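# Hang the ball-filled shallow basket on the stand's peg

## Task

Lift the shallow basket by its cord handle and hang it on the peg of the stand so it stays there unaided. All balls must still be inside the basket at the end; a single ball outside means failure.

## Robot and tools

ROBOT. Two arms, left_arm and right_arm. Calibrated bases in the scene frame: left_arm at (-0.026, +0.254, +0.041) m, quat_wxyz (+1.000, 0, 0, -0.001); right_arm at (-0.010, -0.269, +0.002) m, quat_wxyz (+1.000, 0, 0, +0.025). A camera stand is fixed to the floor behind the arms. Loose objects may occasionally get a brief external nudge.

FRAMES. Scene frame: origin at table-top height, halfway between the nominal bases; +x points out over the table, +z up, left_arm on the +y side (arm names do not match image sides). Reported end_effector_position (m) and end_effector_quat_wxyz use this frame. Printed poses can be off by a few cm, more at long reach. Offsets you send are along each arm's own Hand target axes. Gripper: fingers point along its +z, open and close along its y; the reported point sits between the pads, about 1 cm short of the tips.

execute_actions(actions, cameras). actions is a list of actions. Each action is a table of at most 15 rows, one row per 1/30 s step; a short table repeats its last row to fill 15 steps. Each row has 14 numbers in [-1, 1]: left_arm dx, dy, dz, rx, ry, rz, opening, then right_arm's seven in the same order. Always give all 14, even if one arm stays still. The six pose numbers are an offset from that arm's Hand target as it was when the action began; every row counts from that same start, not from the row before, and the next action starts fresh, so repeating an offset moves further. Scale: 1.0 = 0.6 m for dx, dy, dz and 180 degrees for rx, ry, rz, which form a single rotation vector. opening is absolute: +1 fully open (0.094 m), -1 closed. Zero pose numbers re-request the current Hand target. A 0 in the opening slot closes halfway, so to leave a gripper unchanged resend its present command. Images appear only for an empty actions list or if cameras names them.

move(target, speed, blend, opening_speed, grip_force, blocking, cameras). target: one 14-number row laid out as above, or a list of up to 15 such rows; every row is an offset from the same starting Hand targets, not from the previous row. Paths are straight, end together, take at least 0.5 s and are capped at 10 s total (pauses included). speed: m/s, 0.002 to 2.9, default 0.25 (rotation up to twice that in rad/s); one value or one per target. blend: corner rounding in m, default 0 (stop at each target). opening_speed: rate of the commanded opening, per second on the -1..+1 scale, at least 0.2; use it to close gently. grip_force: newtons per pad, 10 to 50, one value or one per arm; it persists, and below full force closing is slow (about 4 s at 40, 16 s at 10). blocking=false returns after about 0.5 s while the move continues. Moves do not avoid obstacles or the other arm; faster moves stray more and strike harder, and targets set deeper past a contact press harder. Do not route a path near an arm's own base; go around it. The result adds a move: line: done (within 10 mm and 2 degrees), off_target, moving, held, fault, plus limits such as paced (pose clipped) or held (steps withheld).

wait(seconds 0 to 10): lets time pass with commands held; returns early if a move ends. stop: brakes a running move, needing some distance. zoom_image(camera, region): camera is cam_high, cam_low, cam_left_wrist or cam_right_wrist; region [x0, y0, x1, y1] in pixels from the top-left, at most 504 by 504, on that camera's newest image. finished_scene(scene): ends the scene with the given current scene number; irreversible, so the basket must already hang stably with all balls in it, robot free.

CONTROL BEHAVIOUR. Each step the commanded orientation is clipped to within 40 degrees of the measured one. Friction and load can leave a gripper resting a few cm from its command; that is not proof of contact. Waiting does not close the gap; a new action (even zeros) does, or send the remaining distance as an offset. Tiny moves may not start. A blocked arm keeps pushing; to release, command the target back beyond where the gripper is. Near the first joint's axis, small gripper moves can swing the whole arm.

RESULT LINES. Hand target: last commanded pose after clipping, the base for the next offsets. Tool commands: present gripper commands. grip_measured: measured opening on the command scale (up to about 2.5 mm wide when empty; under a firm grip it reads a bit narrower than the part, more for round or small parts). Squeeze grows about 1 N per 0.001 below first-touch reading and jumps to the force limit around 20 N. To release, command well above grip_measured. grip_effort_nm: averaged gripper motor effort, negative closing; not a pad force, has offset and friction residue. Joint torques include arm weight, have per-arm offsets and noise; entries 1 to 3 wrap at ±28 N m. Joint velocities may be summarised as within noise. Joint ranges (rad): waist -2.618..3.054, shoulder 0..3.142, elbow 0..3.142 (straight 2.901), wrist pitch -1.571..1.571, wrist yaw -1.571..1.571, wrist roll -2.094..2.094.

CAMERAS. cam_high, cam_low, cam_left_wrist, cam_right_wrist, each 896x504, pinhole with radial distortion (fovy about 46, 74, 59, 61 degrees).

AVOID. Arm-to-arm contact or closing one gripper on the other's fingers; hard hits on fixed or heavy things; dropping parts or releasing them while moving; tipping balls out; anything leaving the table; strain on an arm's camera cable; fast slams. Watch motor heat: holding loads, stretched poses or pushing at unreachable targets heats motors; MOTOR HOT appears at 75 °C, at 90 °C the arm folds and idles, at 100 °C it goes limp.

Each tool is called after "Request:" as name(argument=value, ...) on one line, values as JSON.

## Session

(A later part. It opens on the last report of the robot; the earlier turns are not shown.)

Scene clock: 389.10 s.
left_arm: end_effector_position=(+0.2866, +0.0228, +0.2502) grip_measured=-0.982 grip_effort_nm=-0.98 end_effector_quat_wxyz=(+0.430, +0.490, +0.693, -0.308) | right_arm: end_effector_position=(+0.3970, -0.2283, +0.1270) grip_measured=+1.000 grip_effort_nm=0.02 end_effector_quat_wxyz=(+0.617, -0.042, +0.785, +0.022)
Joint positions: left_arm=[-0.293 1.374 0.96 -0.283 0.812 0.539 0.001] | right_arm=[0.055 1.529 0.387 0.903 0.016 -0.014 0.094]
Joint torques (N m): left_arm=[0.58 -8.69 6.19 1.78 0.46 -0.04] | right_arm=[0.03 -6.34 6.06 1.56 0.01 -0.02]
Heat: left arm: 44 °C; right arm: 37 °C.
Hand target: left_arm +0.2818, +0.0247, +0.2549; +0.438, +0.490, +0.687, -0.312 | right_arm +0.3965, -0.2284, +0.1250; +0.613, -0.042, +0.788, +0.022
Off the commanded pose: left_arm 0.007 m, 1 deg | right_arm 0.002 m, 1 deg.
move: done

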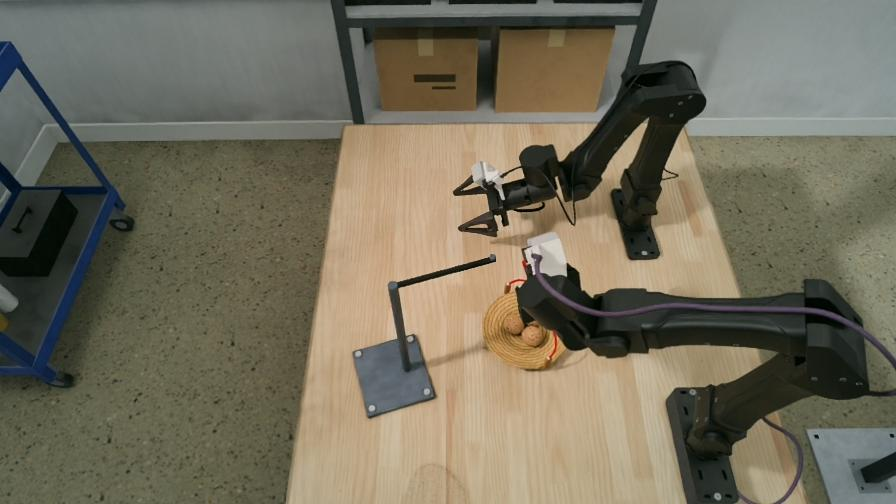

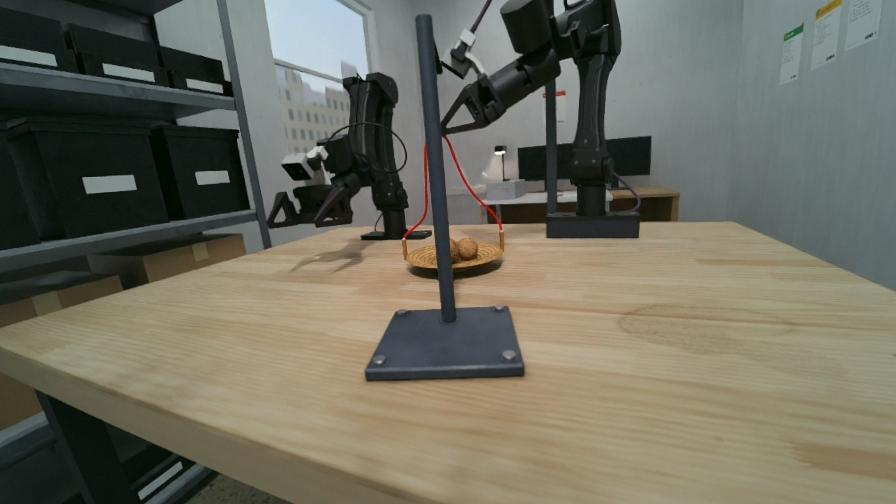

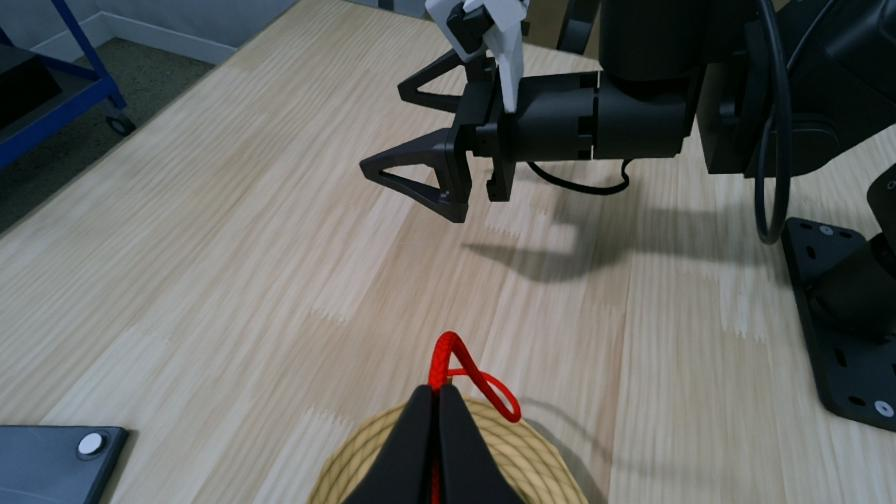

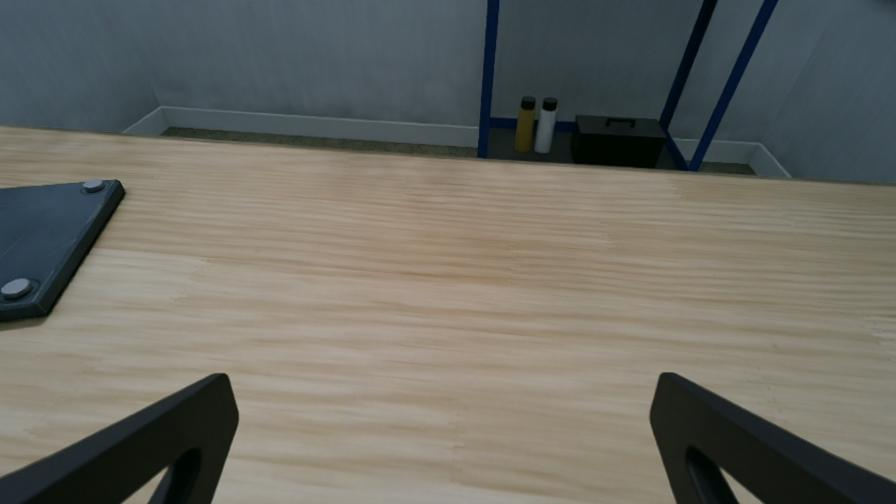

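Request:
move(target=[-0.0428,-0.0015,-0.0265,0,0,0,-1,0,0,0,0,0,0,1], speed=0.05, cameras=["all"])

Request:
zoom_image(camera="cam_low", region=[370, 60, 550, 300])

Scene clock: 399.37 s.
left_arm: end_effector_position=(+0.2819, +0.0269, +0.2669) grip_measured=-0.982 grip_effort_nm=-0.98 end_effector_quat_wxyz=(+0.425, +0.486, +0.698, -0.310) | right_arm: end_effector_position=(+0.3970, -0.2283, +0.1270) grip_measured=+1.000 grip_effort_nm=0.02 end_effector_quat_wxyz=(+0.617, -0.042, +0.785, +0.022)
Joint positions: left_arm=[-0.285 1.346 1.013 -0.379 0.817 0.539 0.001] | right_arm=[0.055 1.529 0.387 0.903 0.016 -0.014 0.094]
Joint torques (N m): left_arm=[0.58 -8.12 10.29 1.36 0.48 0.03] | right_arm=[0.05 -6.35 6.08 1.57 0 -0.01]
Heat: left arm: 44 °C; right arm: 37 °C.
Hand target: left_arm +0.2799, +0.0278, +0.2848; +0.438, +0.490, +0.687, -0.312 | right_arm +0.3965, -0.2284, +0.1250; +0.613, -0.042, +0.788, +0.022
Off the commanded pose: left_arm 0.018 m, 2 deg | right_arm 0.002 m, 1 deg.
move: off_target (left_arm)

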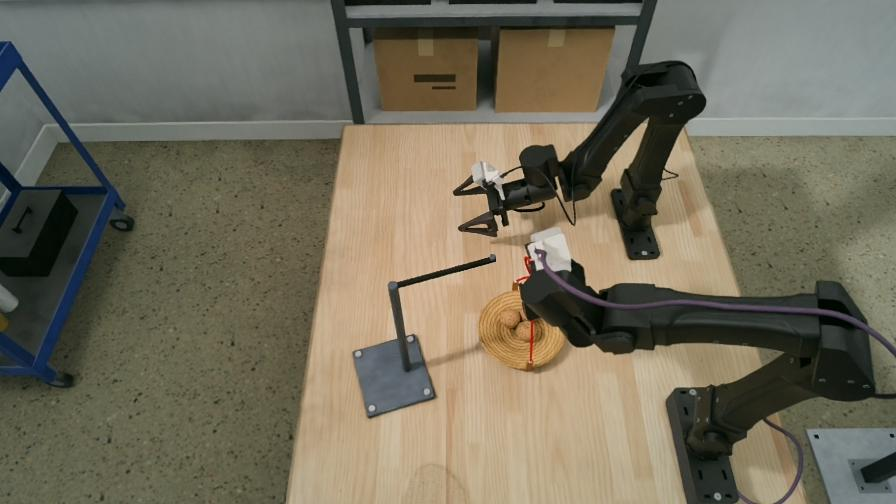

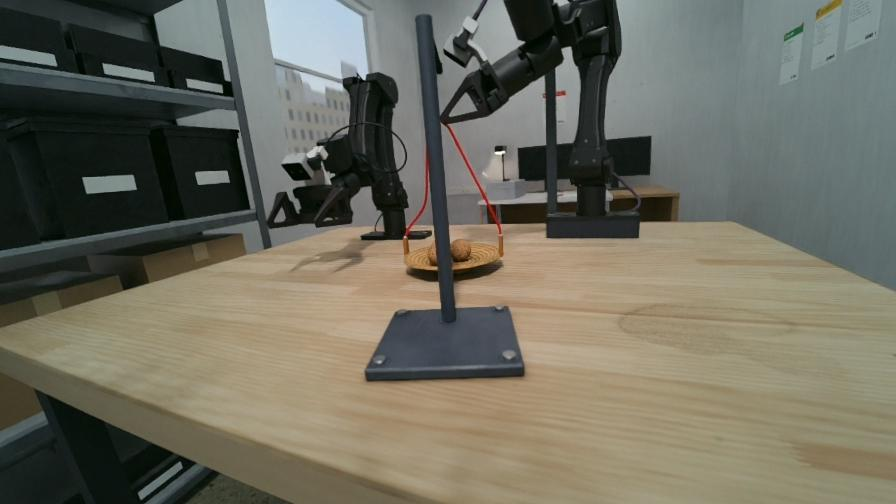

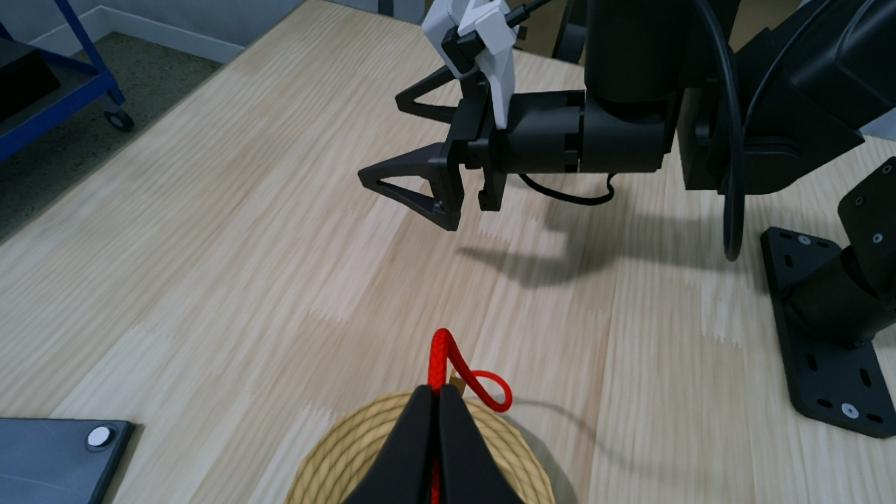

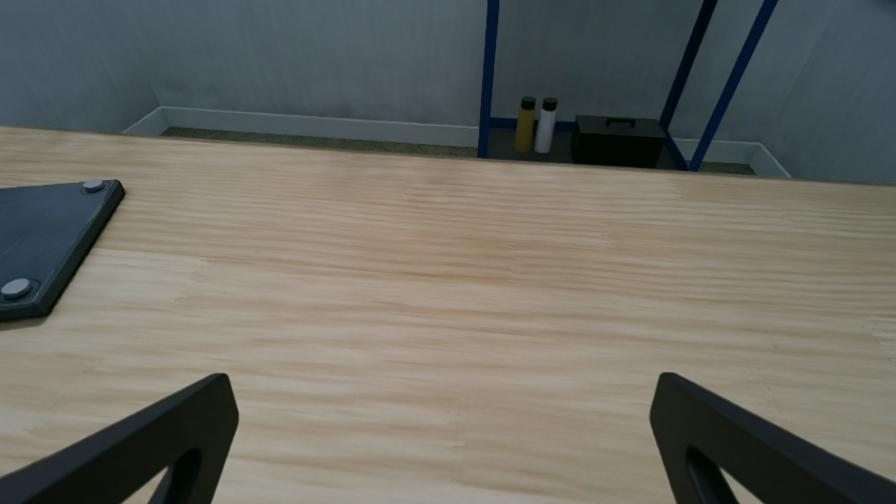

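Scaled by 2.100 from the camera's 896x504 image, which has a finer 1280x720 frame.

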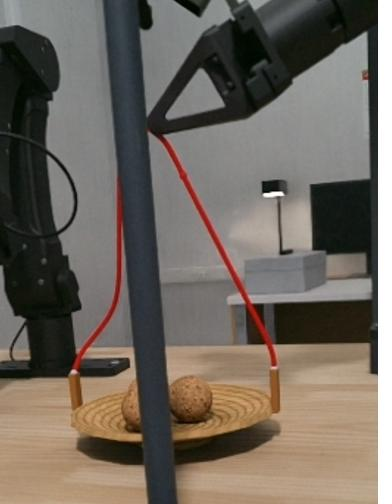

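Request:
move(target=[-0.0357,-0.001,-0.0221,0,0,0,-1,0,0,0,0,0,0,1], speed=0.04, cameras=["cam_low","cam_high"])

Request:
zoom_image(camera="cam_low", region=[370, 60, 550, 300])

Scene clock: 411.63 s.
left_arm: end_effector_position=(+0.2805, +0.0295, +0.2849) grip_measured=-0.982 grip_effort_nm=-0.97 end_effector_quat_wxyz=(+0.413, +0.481, +0.707, -0.313) | right_arm: end_effector_position=(+0.3970, -0.2283, +0.1270) grip_measured=+1.000 grip_effort_nm=0.02 end_effector_quat_wxyz=(+0.617, -0.042, +0.785, +0.022)
Joint positions: left_arm=[-0.278 1.346 1.101 -0.497 0.817 0.539 0.001] | right_arm=[0.055 1.529 0.387 0.903 0.016 -0.014 0.094]
Joint torques (N m): left_arm=[0.69 -8.88 10.88 1.44 0.55 0.11] | right_arm=[0.02 -6.37 6.05 1.56 0.01 -0.02]
Heat: left arm: 45 °C; right arm: 37 °C.
Hand target: left_arm +0.2783, +0.0304, +0.3098; +0.438, +0.490, +0.687, -0.312 | right_arm +0.3965, -0.2284, +0.1250; +0.613, -0.042, +0.788, +0.022
Off the commanded pose: left_arm 0.025 m, 4 deg | right_arm 0.002 m, 1 deg.
move: off_target (left_arm)
Images, in order (width x height): cam_high 896x504, cam_low 896x504.

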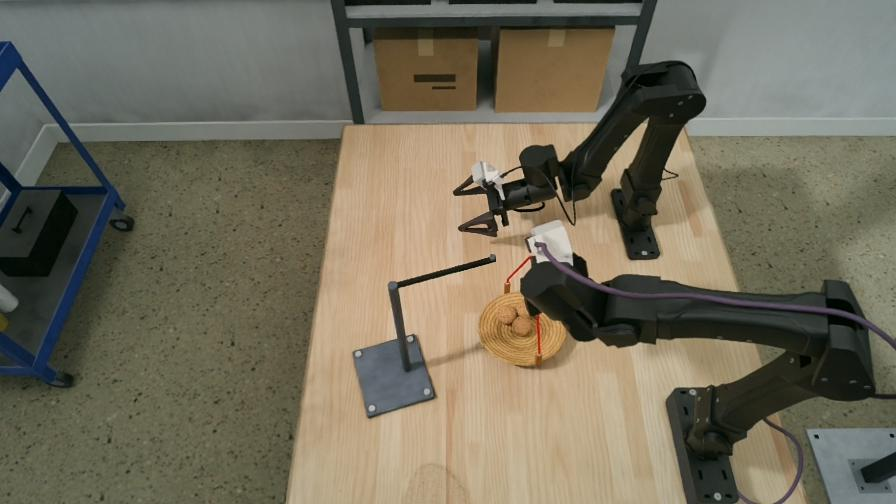

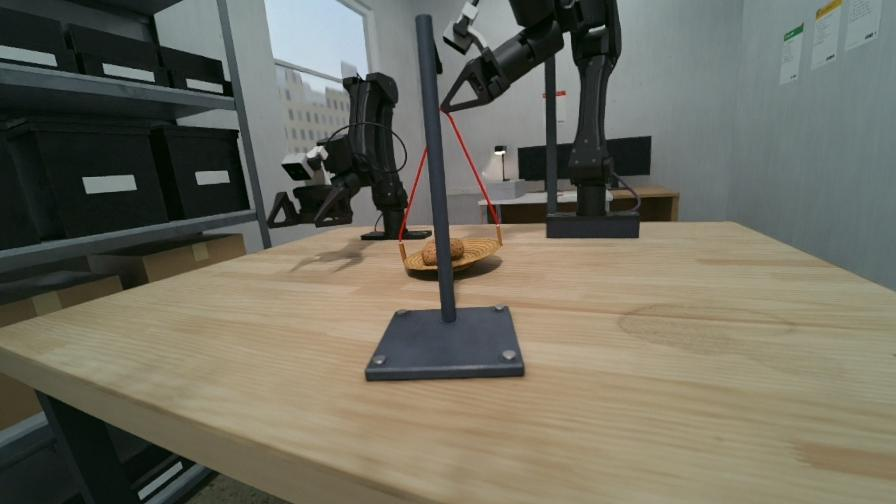

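Scaled by 2.100 from the camera's 896x504 image, which has a finer 1280x720 frame.

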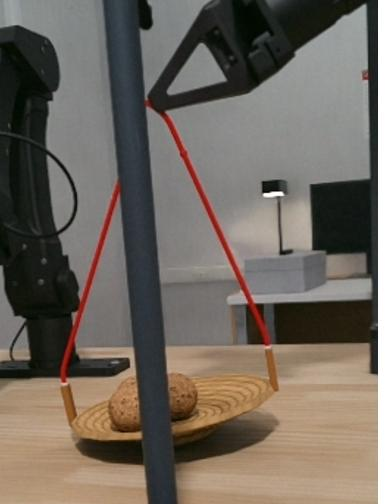

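Request:
move(target=[-0.0357,-0.001,-0.0221,0,0,0,-1,0,0,0,0,0,0,1], speed=0.04, cameras=["all"])

Request:
zoom_image(camera="cam_low", region=[370, 60, 550, 300])

Scene clock: 424.73 s.
left_arm: end_effector_position=(+0.2799, +0.0332, +0.3087) grip_measured=-0.982 grip_effort_nm=-0.97 end_effector_quat_wxyz=(+0.411, +0.479, +0.710, -0.311) | right_arm: end_effector_position=(+0.3970, -0.2283, +0.1270) grip_measured=+1.000 grip_effort_nm=0.02 end_effector_quat_wxyz=(+0.617, -0.042, +0.785, +0.022)
Joint positions: left_arm=[-0.269 1.346 1.203 -0.611 0.817 0.546 0.001] | right_arm=[0.055 1.529 0.387 0.903 0.016 -0.014 0.094]
Joint torques (N m): left_arm=[0.61 -8.53 10.89 1.54 0.62 0.11] | right_arm=[0.03 -6.35 6.02 1.55 0.01 -0.01]
Heat: left arm: 47 °C; right arm: 37 °C.
Hand target: left_arm +0.2768, +0.0330, +0.3349; +0.438, +0.490, +0.687, -0.312 | right_arm +0.3965, -0.2284, +0.1250; +0.613, -0.042, +0.788, +0.022
Off the commanded pose: left_arm 0.026 m, 4 deg | right_arm 0.002 m, 1 deg.
move: off_target (left_arm)

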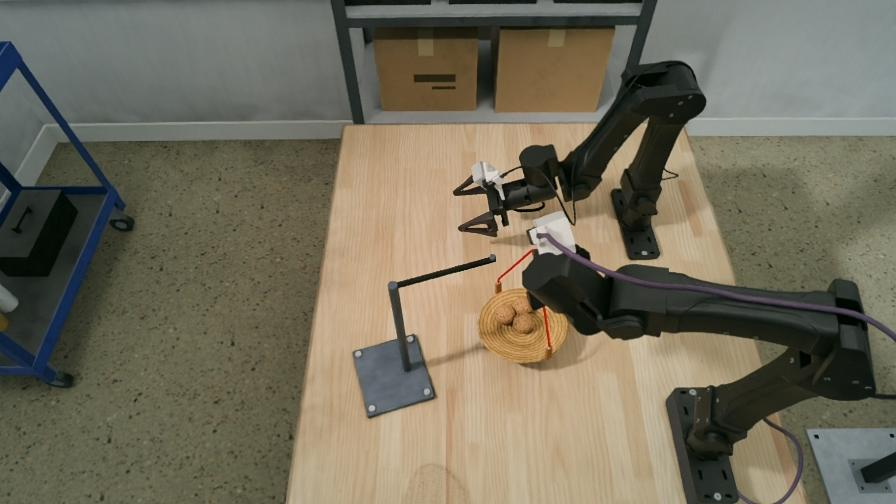

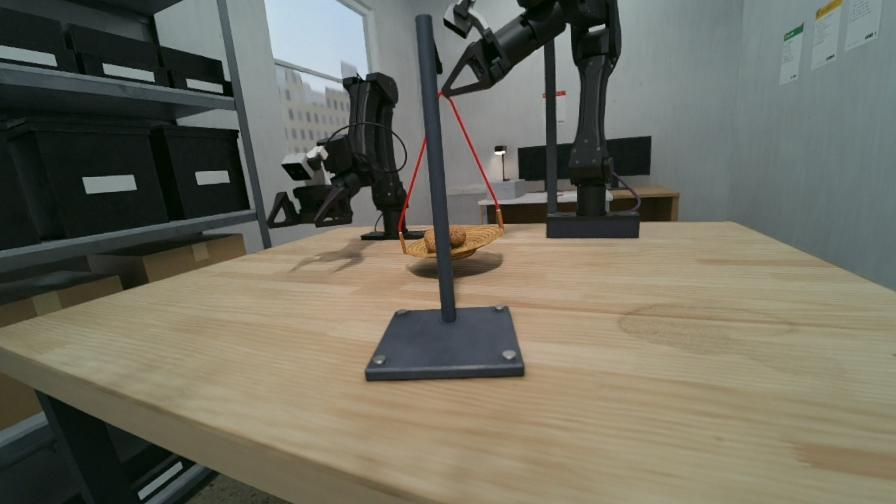

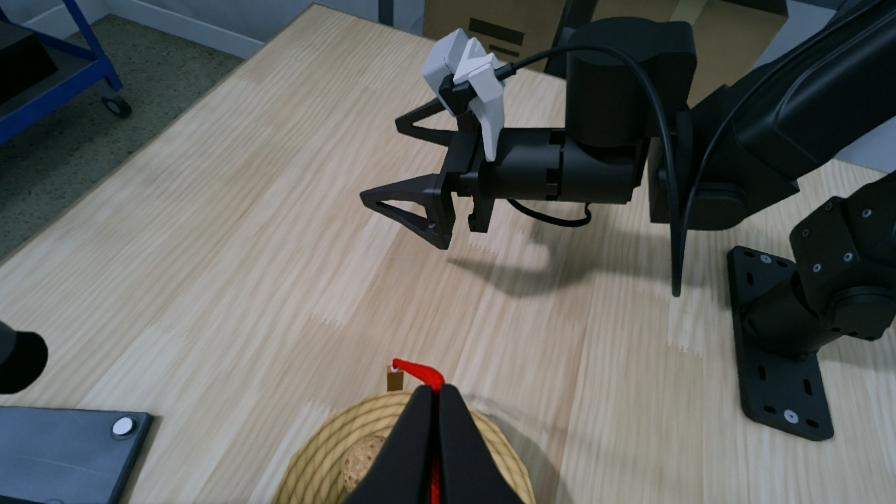

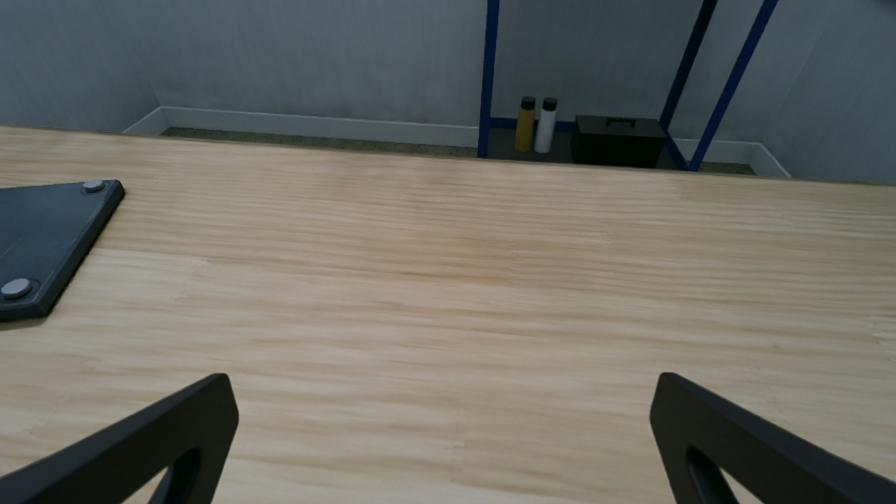

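Scaled by 2.100 from the camera's 896x504 image, which has a finer 1280x720 frame.

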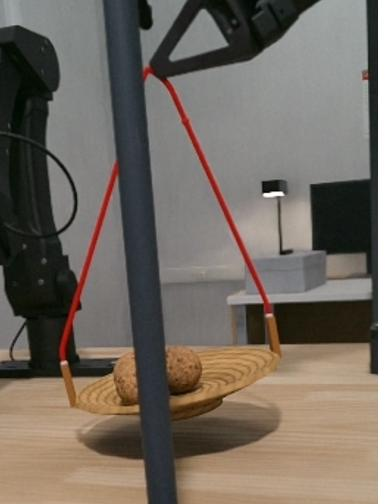

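Request:
move(target=[-0.088,0,-0.0237,0,0,0,-1,0,0,0,0,0,0,1], speed=0.05, cameras=["all"])

Request:
zoom_image(camera="cam_low", region=[370, 0, 550, 280])

Request:
zoom_image(camera="cam_high", region=[380, 200, 600, 380])

Scene clock: 460.47 s.
left_arm: end_effector_position=(+0.2801, +0.0289, +0.3777) grip_measured=-0.982 grip_effort_nm=-0.97 end_effector_quat_wxyz=(+0.432, +0.485, +0.697, -0.305) | right_arm: end_effector_position=(+0.3970, -0.2283, +0.1270) grip_measured=+1.000 grip_effort_nm=0.02 end_effector_quat_wxyz=(+0.617, -0.042, +0.785, +0.022)
Joint positions: left_arm=[-0.283 1.375 1.474 -0.791 0.809 0.534 0.001] | right_arm=[0.055 1.529 0.387 0.903 0.016 -0.014 0.094]
Joint torques (N m): left_arm=[-0.51 -4.66 10.58 1.62 0.46 -0.04] | right_arm=[0.05 -6.35 6.09 1.56 0.01 -0.01]
Heat: left arm: 47 °C; right arm: 37 °C.
Hand target: left_arm +0.2798, +0.0241, +0.3888; +0.438, +0.490, +0.687, -0.312 | right_arm +0.3965, -0.2284, +0.1250; +0.613, -0.042, +0.788, +0.022
Off the commanded pose: left_arm 0.012 m, 2 deg | right_arm 0.002 m, 1 deg.
move: off_target (left_arm)

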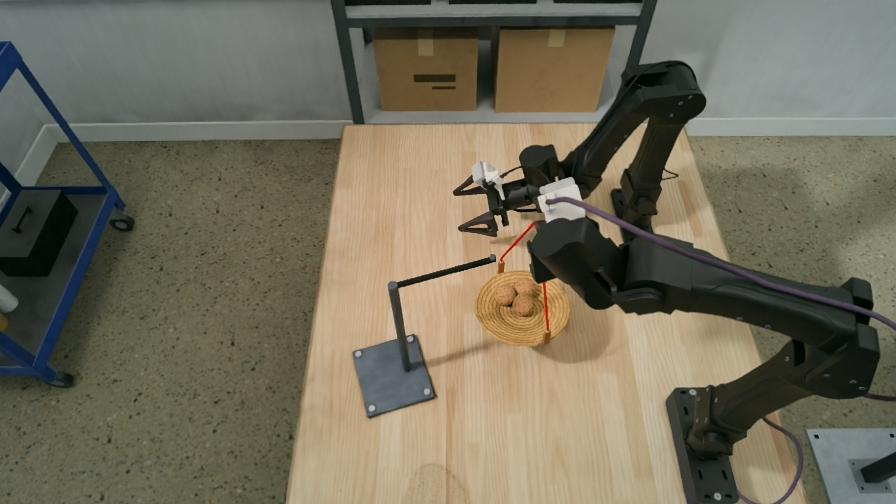

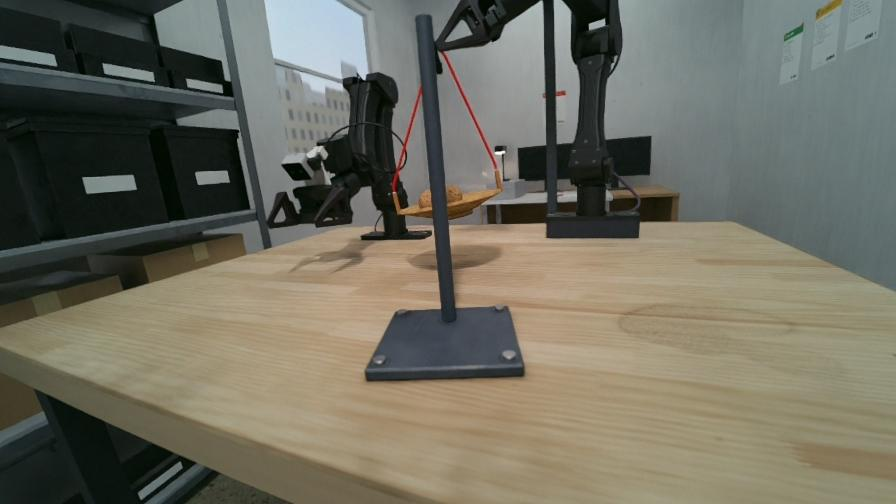

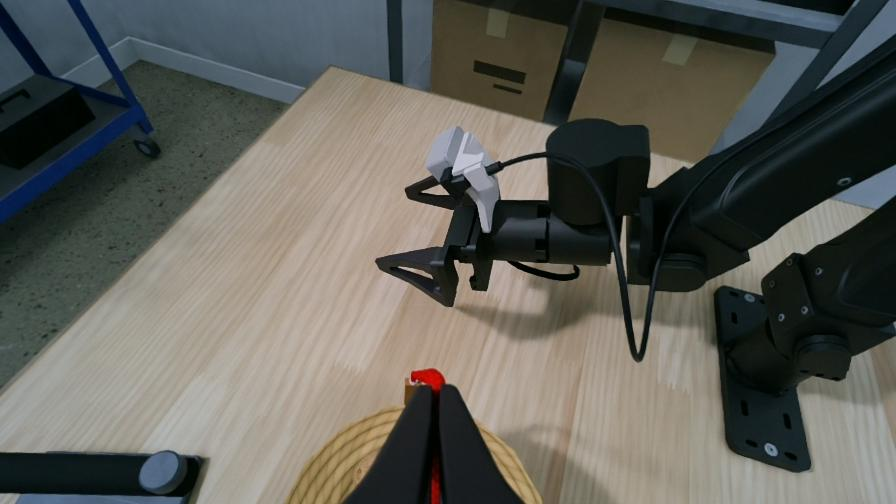

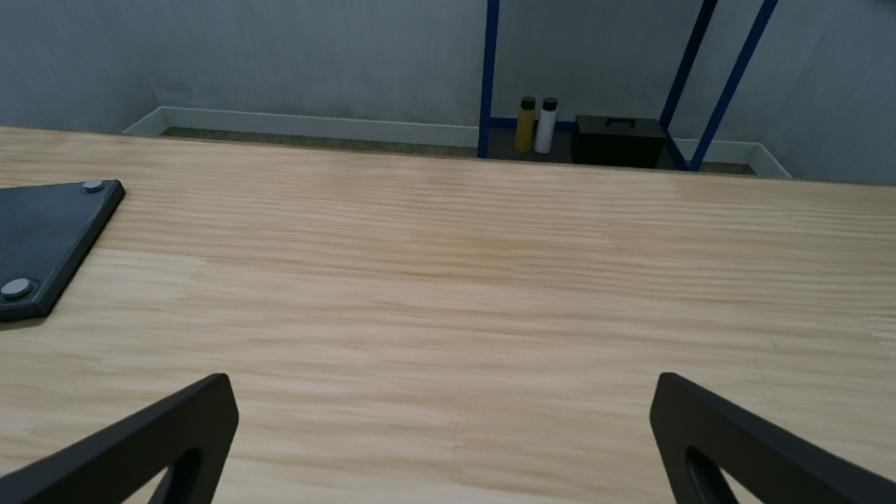

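Scaled by 1.800 from the camera's 896x504 image, which has a finer 1280x720 frame.

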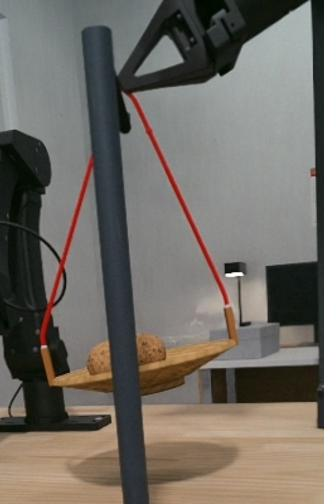

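Scaled by 2.291 from the camera's 896x504 image, which has a finer 1280x720 frame.

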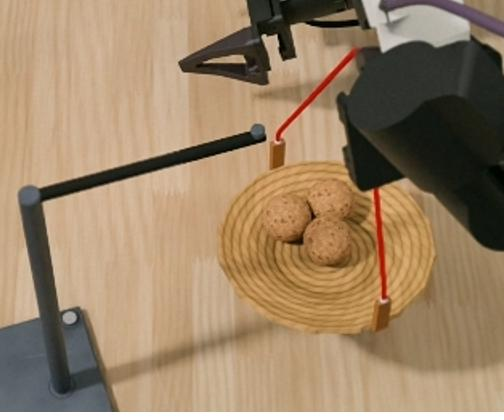

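Request:
move(target=[0.003,0.225,-0.006,0,0,0,-1,0,0,0,0,0,0,1], speed=0.04, cameras=["all"])

Request:
zoom_image(camera="cam_low", region=[370, 0, 550, 280])

Request:
zoom_image(camera="cam_high", region=[380, 200, 600, 380])

Scene clock: 488.17 s.
left_arm: end_effector_position=(+0.4041, +0.0735, +0.3830) grip_measured=-0.982 grip_effort_nm=-0.98 end_effector_quat_wxyz=(+0.433, +0.484, +0.699, -0.299) | right_arm: end_effector_position=(+0.3970, -0.2283, +0.1270) grip_measured=+1.000 grip_effort_nm=0.02 end_effector_quat_wxyz=(+0.617, -0.042, +0.785, +0.022)
Joint positions: left_arm=[-0.078 1.876 2.068 -1.056 0.943 0.758 0.001] | right_arm=[0.055 1.529 0.387 0.903 0.016 -0.014 0.094]
Joint torques (N m): left_arm=[0.51 -8.7 9.99 1.28 0.77 0.12] | right_arm=[0.05 -6.34 6.08 1.56 0 -0.02]
Heat: left arm: 47 °C; right arm: 37 °C.
Hand target: left_arm +0.4061, +0.0718, +0.3887; +0.438, +0.490, +0.687, -0.312 | right_arm +0.3965, -0.2284, +0.1250; +0.613, -0.042, +0.788, +0.022
Off the commanded pose: left_arm 0.006 m, 2 deg | right_arm 0.002 m, 1 deg.
move: done

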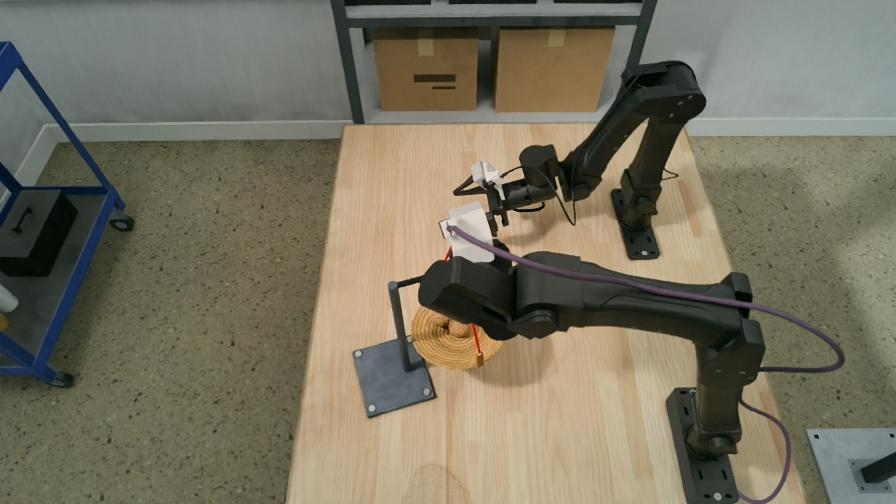

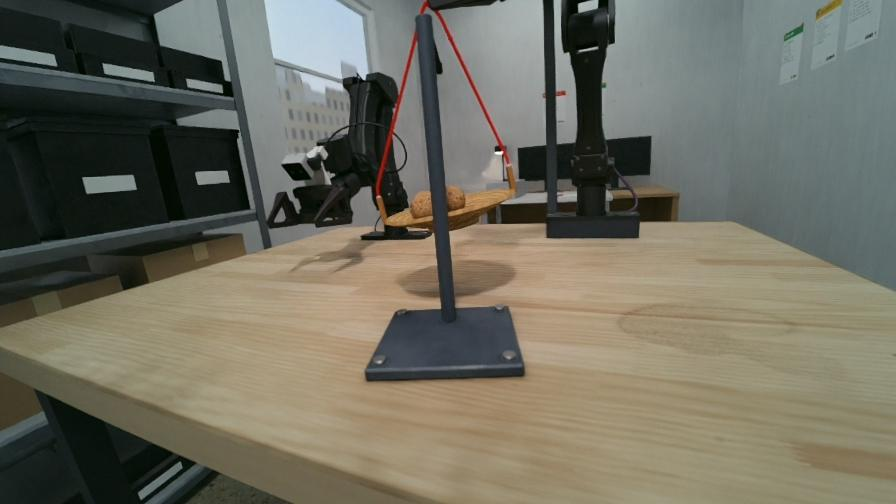

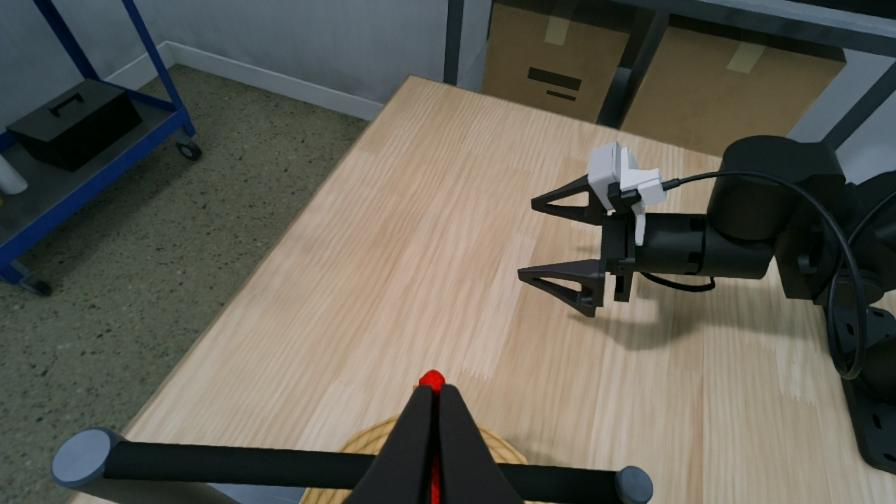

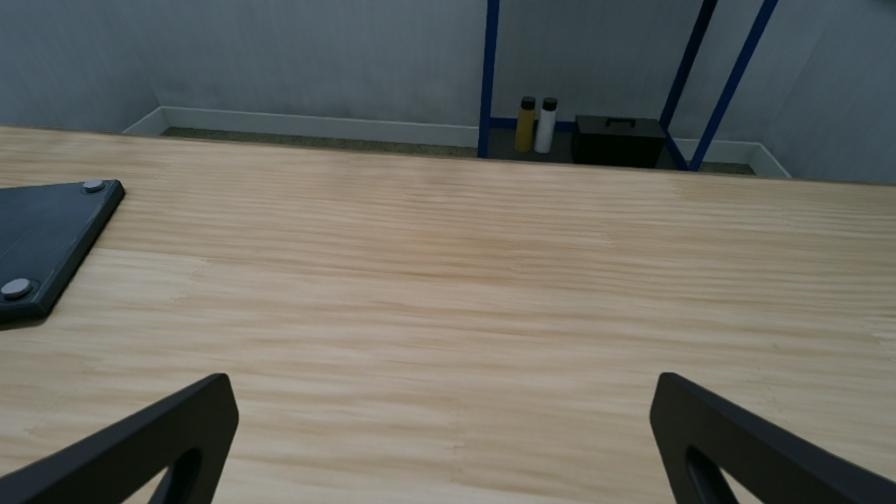

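Scaled by 1.800 from the camera's 896x504 image, which has a finer 1280x720 frame.

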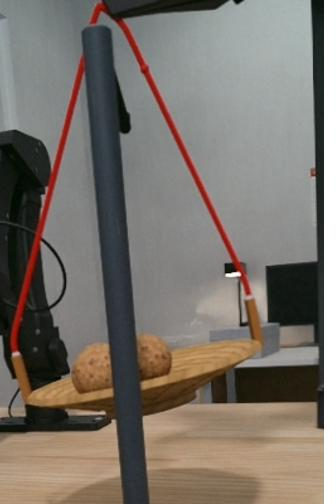

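Scaled by 2.291 from the camera's 896x504 image, which has a finer 1280x720 frame.

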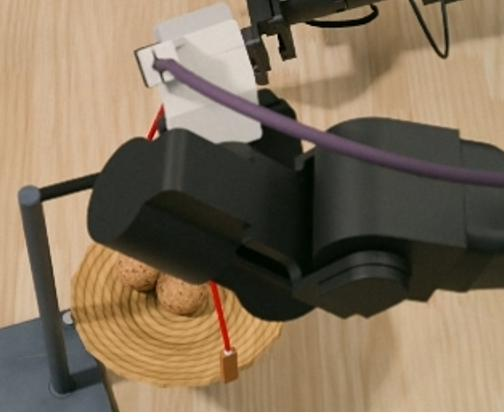

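Request:
move(target=[0.0845,-0.02,0.0397,0,0,0,-1,0,0,0,0,0,0,1], speed=0.04, cameras=["cam_high","cam_low","cam_left_wrist"])

Request:
zoom_image(camera="cam_low", region=[370, 0, 550, 280])

Request:
zoom_image(camera="cam_left_wrist", region=[300, 304, 600, 504])

Scene clock: 504.07 s.
left_arm: end_effector_position=(+0.4049, +0.0721, +0.3358) grip_measured=-0.982 grip_effort_nm=-0.97 end_effector_quat_wxyz=(+0.446, +0.490, +0.687, -0.298) | right_arm: end_effector_position=(+0.3970, -0.2283, +0.1270) grip_measured=+1.000 grip_effort_nm=0.02 end_effector_quat_wxyz=(+0.617, -0.042, +0.785, +0.022)
Joint positions: left_arm=[-0.077 1.795 1.743 -0.779 0.959 0.762 0.001] | right_arm=[0.055 1.529 0.387 0.903 0.016 -0.014 0.094]
Joint torques (N m): left_arm=[-0.57 -12.16 5.11 1.3 0.54 -0.03] | right_arm=[0.05 -6.35 6.05 1.56 0.01 -0.01]
Heat: left arm: 46 °C; right arm: 37 °C.
Hand target: left_arm +0.3949, +0.0679, +0.3327; +0.438, +0.490, +0.687, -0.312 | right_arm +0.3965, -0.2284, +0.1250; +0.613, -0.042, +0.788, +0.022
Off the commanded pose: left_arm 0.011 m, 2 deg | right_arm 0.002 m, 1 deg.
move: off_target (left_arm)
Images, in order (width x height): cam_high 896x504, cam_low 896x504, cam_left_wrist 896x504.

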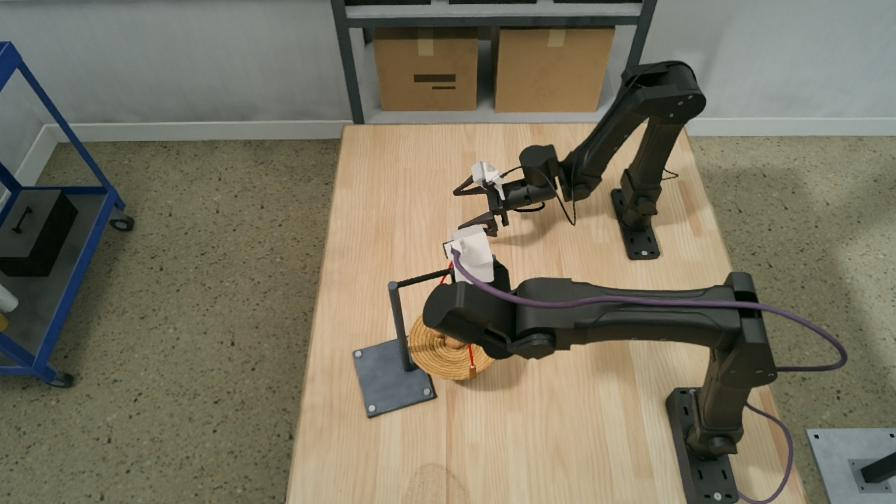

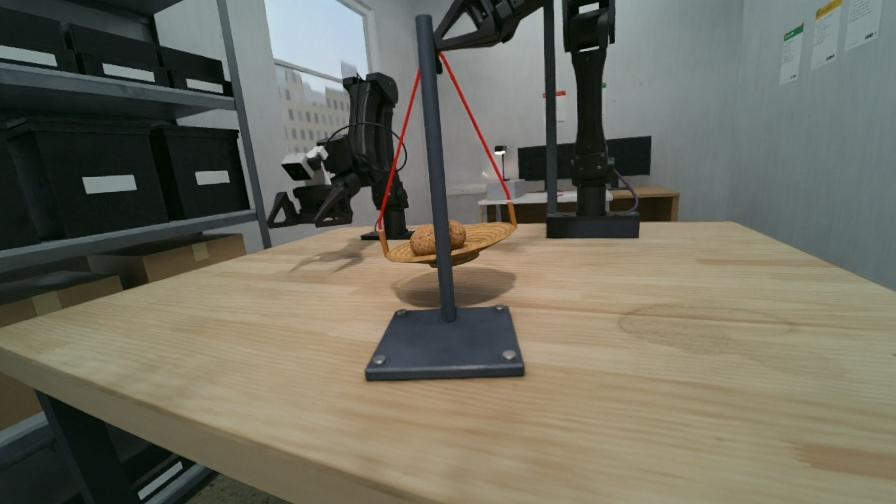

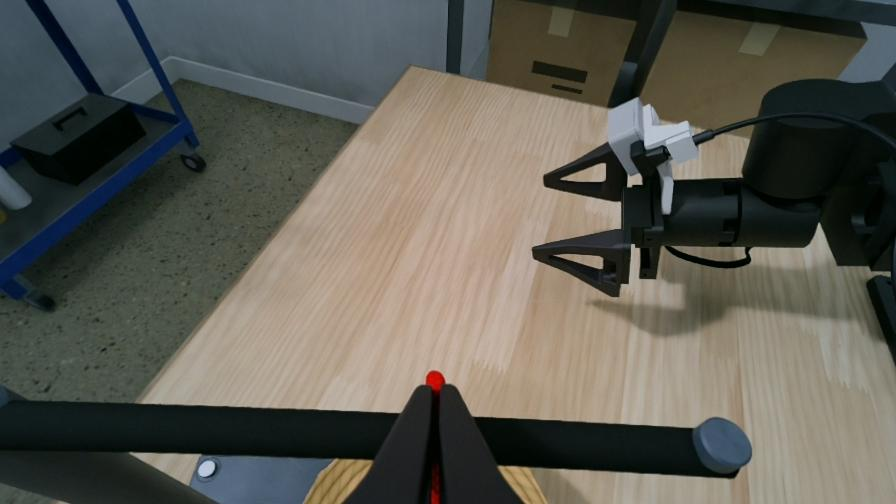

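Scaled by 1.800 from the camera's 896x504 image, which has a finer 1280x720 frame.

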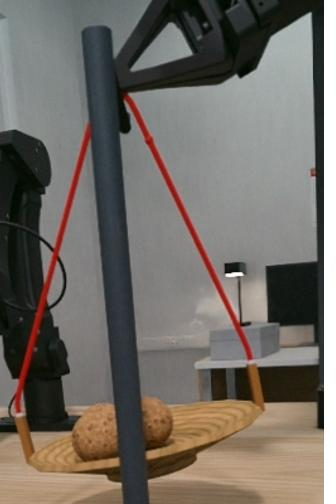

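Scaled by 1.680 from the camera's 896x504 image, which has a finer 1280x720 frame.

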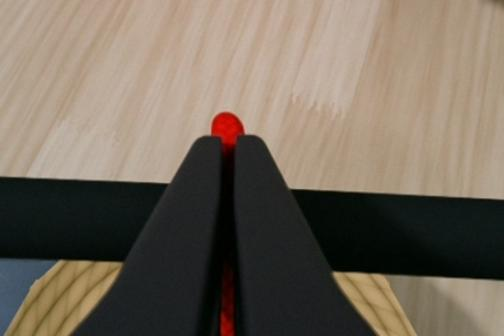

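Request:
move(target=[0.0332,0,0.0155,0,0,0,-1,0,0,0,0,0,0,1], speed=0.03, cameras=["cam_high","cam_low","cam_left_wrist"])

Request:
zoom_image(camera="cam_low", region=[370, 0, 550, 280])

Request:
zoom_image(camera="cam_left_wrist", region=[300, 304, 600, 504])

Scene clock: 514.30 s.
left_arm: end_effector_position=(+0.4044, +0.0722, +0.3344) grip_measured=-0.982 grip_effort_nm=-0.97 end_effector_quat_wxyz=(+0.471, +0.498, +0.666, -0.294) | right_arm: end_effector_position=(+0.3970, -0.2283, +0.1270) grip_measured=+1.000 grip_effort_nm=0.02 end_effector_quat_wxyz=(+0.617, -0.042, +0.785, +0.022)
Joint positions: left_arm=[-0.071 1.762 1.656 -0.663 0.986 0.762 0.001] | right_arm=[0.055 1.529 0.387 0.903 0.016 -0.014 0.094]
Joint torques (N m): left_arm=[-1.09 -9.85 4.23 1.01 0.28 -0.02] | right_arm=[0.03 -6.37 6.08 1.57 0 -0.01]
Heat: left arm: 45 °C; right arm: 37 °C.
Hand target: left_arm +0.3949, +0.0679, +0.3107; +0.438, +0.490, +0.687, -0.312 | right_arm +0.3965, -0.2284, +0.1250; +0.613, -0.042, +0.788, +0.022
Off the commanded pose: left_arm 0.026 m, 5 deg | right_arm 0.002 m, 1 deg.
move: off_target (left_arm)
Images, in order (width x height): cam_high 896x504, cam_low 896x504, cam_left_wrist 896x504.

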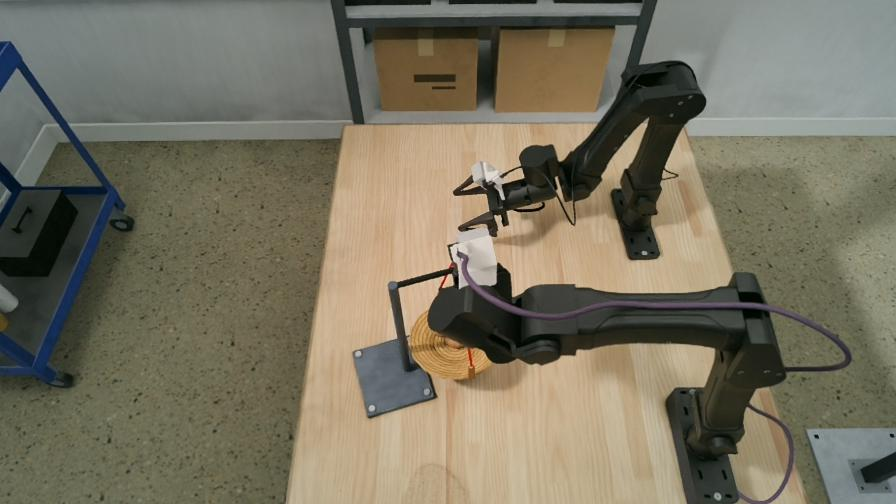

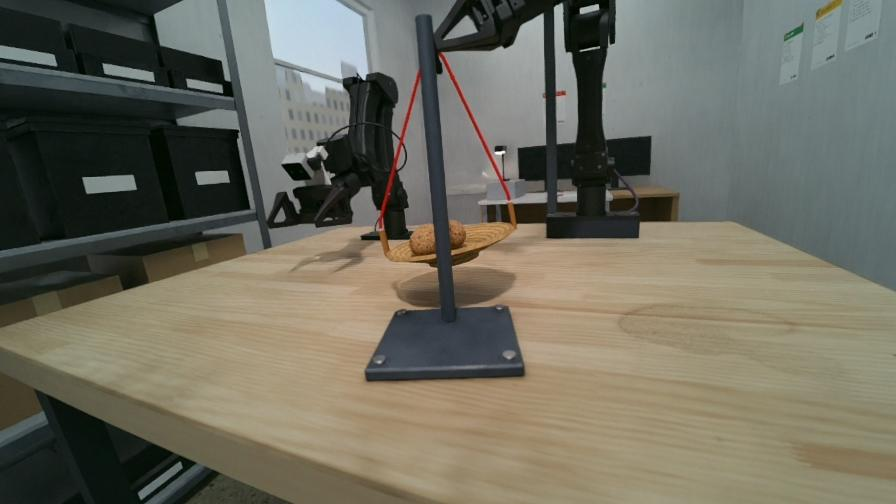

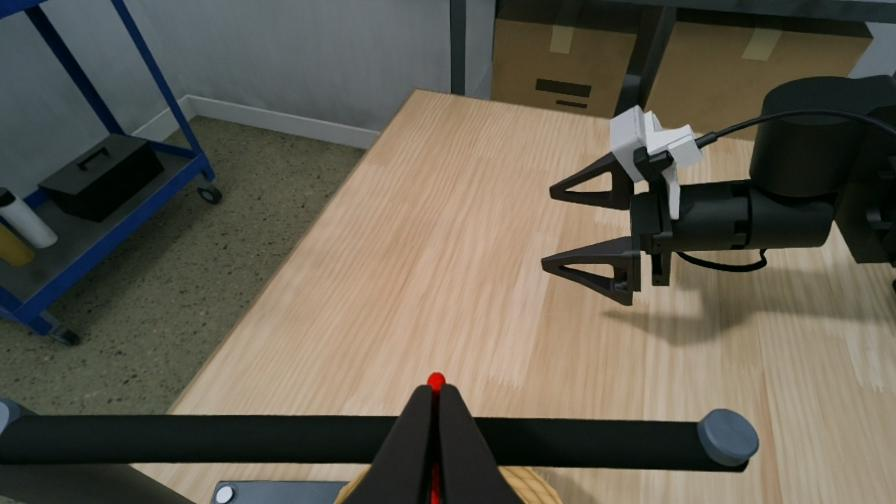

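Scaled by 1.800 from the camera's 896x504 image, which has a finer 1280x720 frame.

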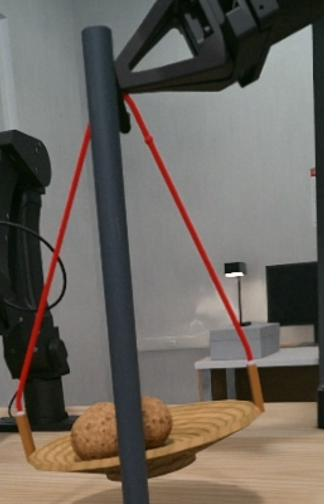

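Scaled by 1.680 from the camera's 896x504 image, which has a finer 1280x720 frame.

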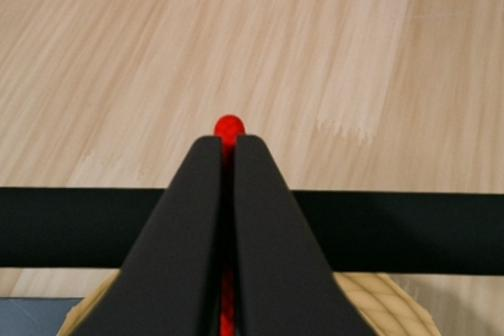

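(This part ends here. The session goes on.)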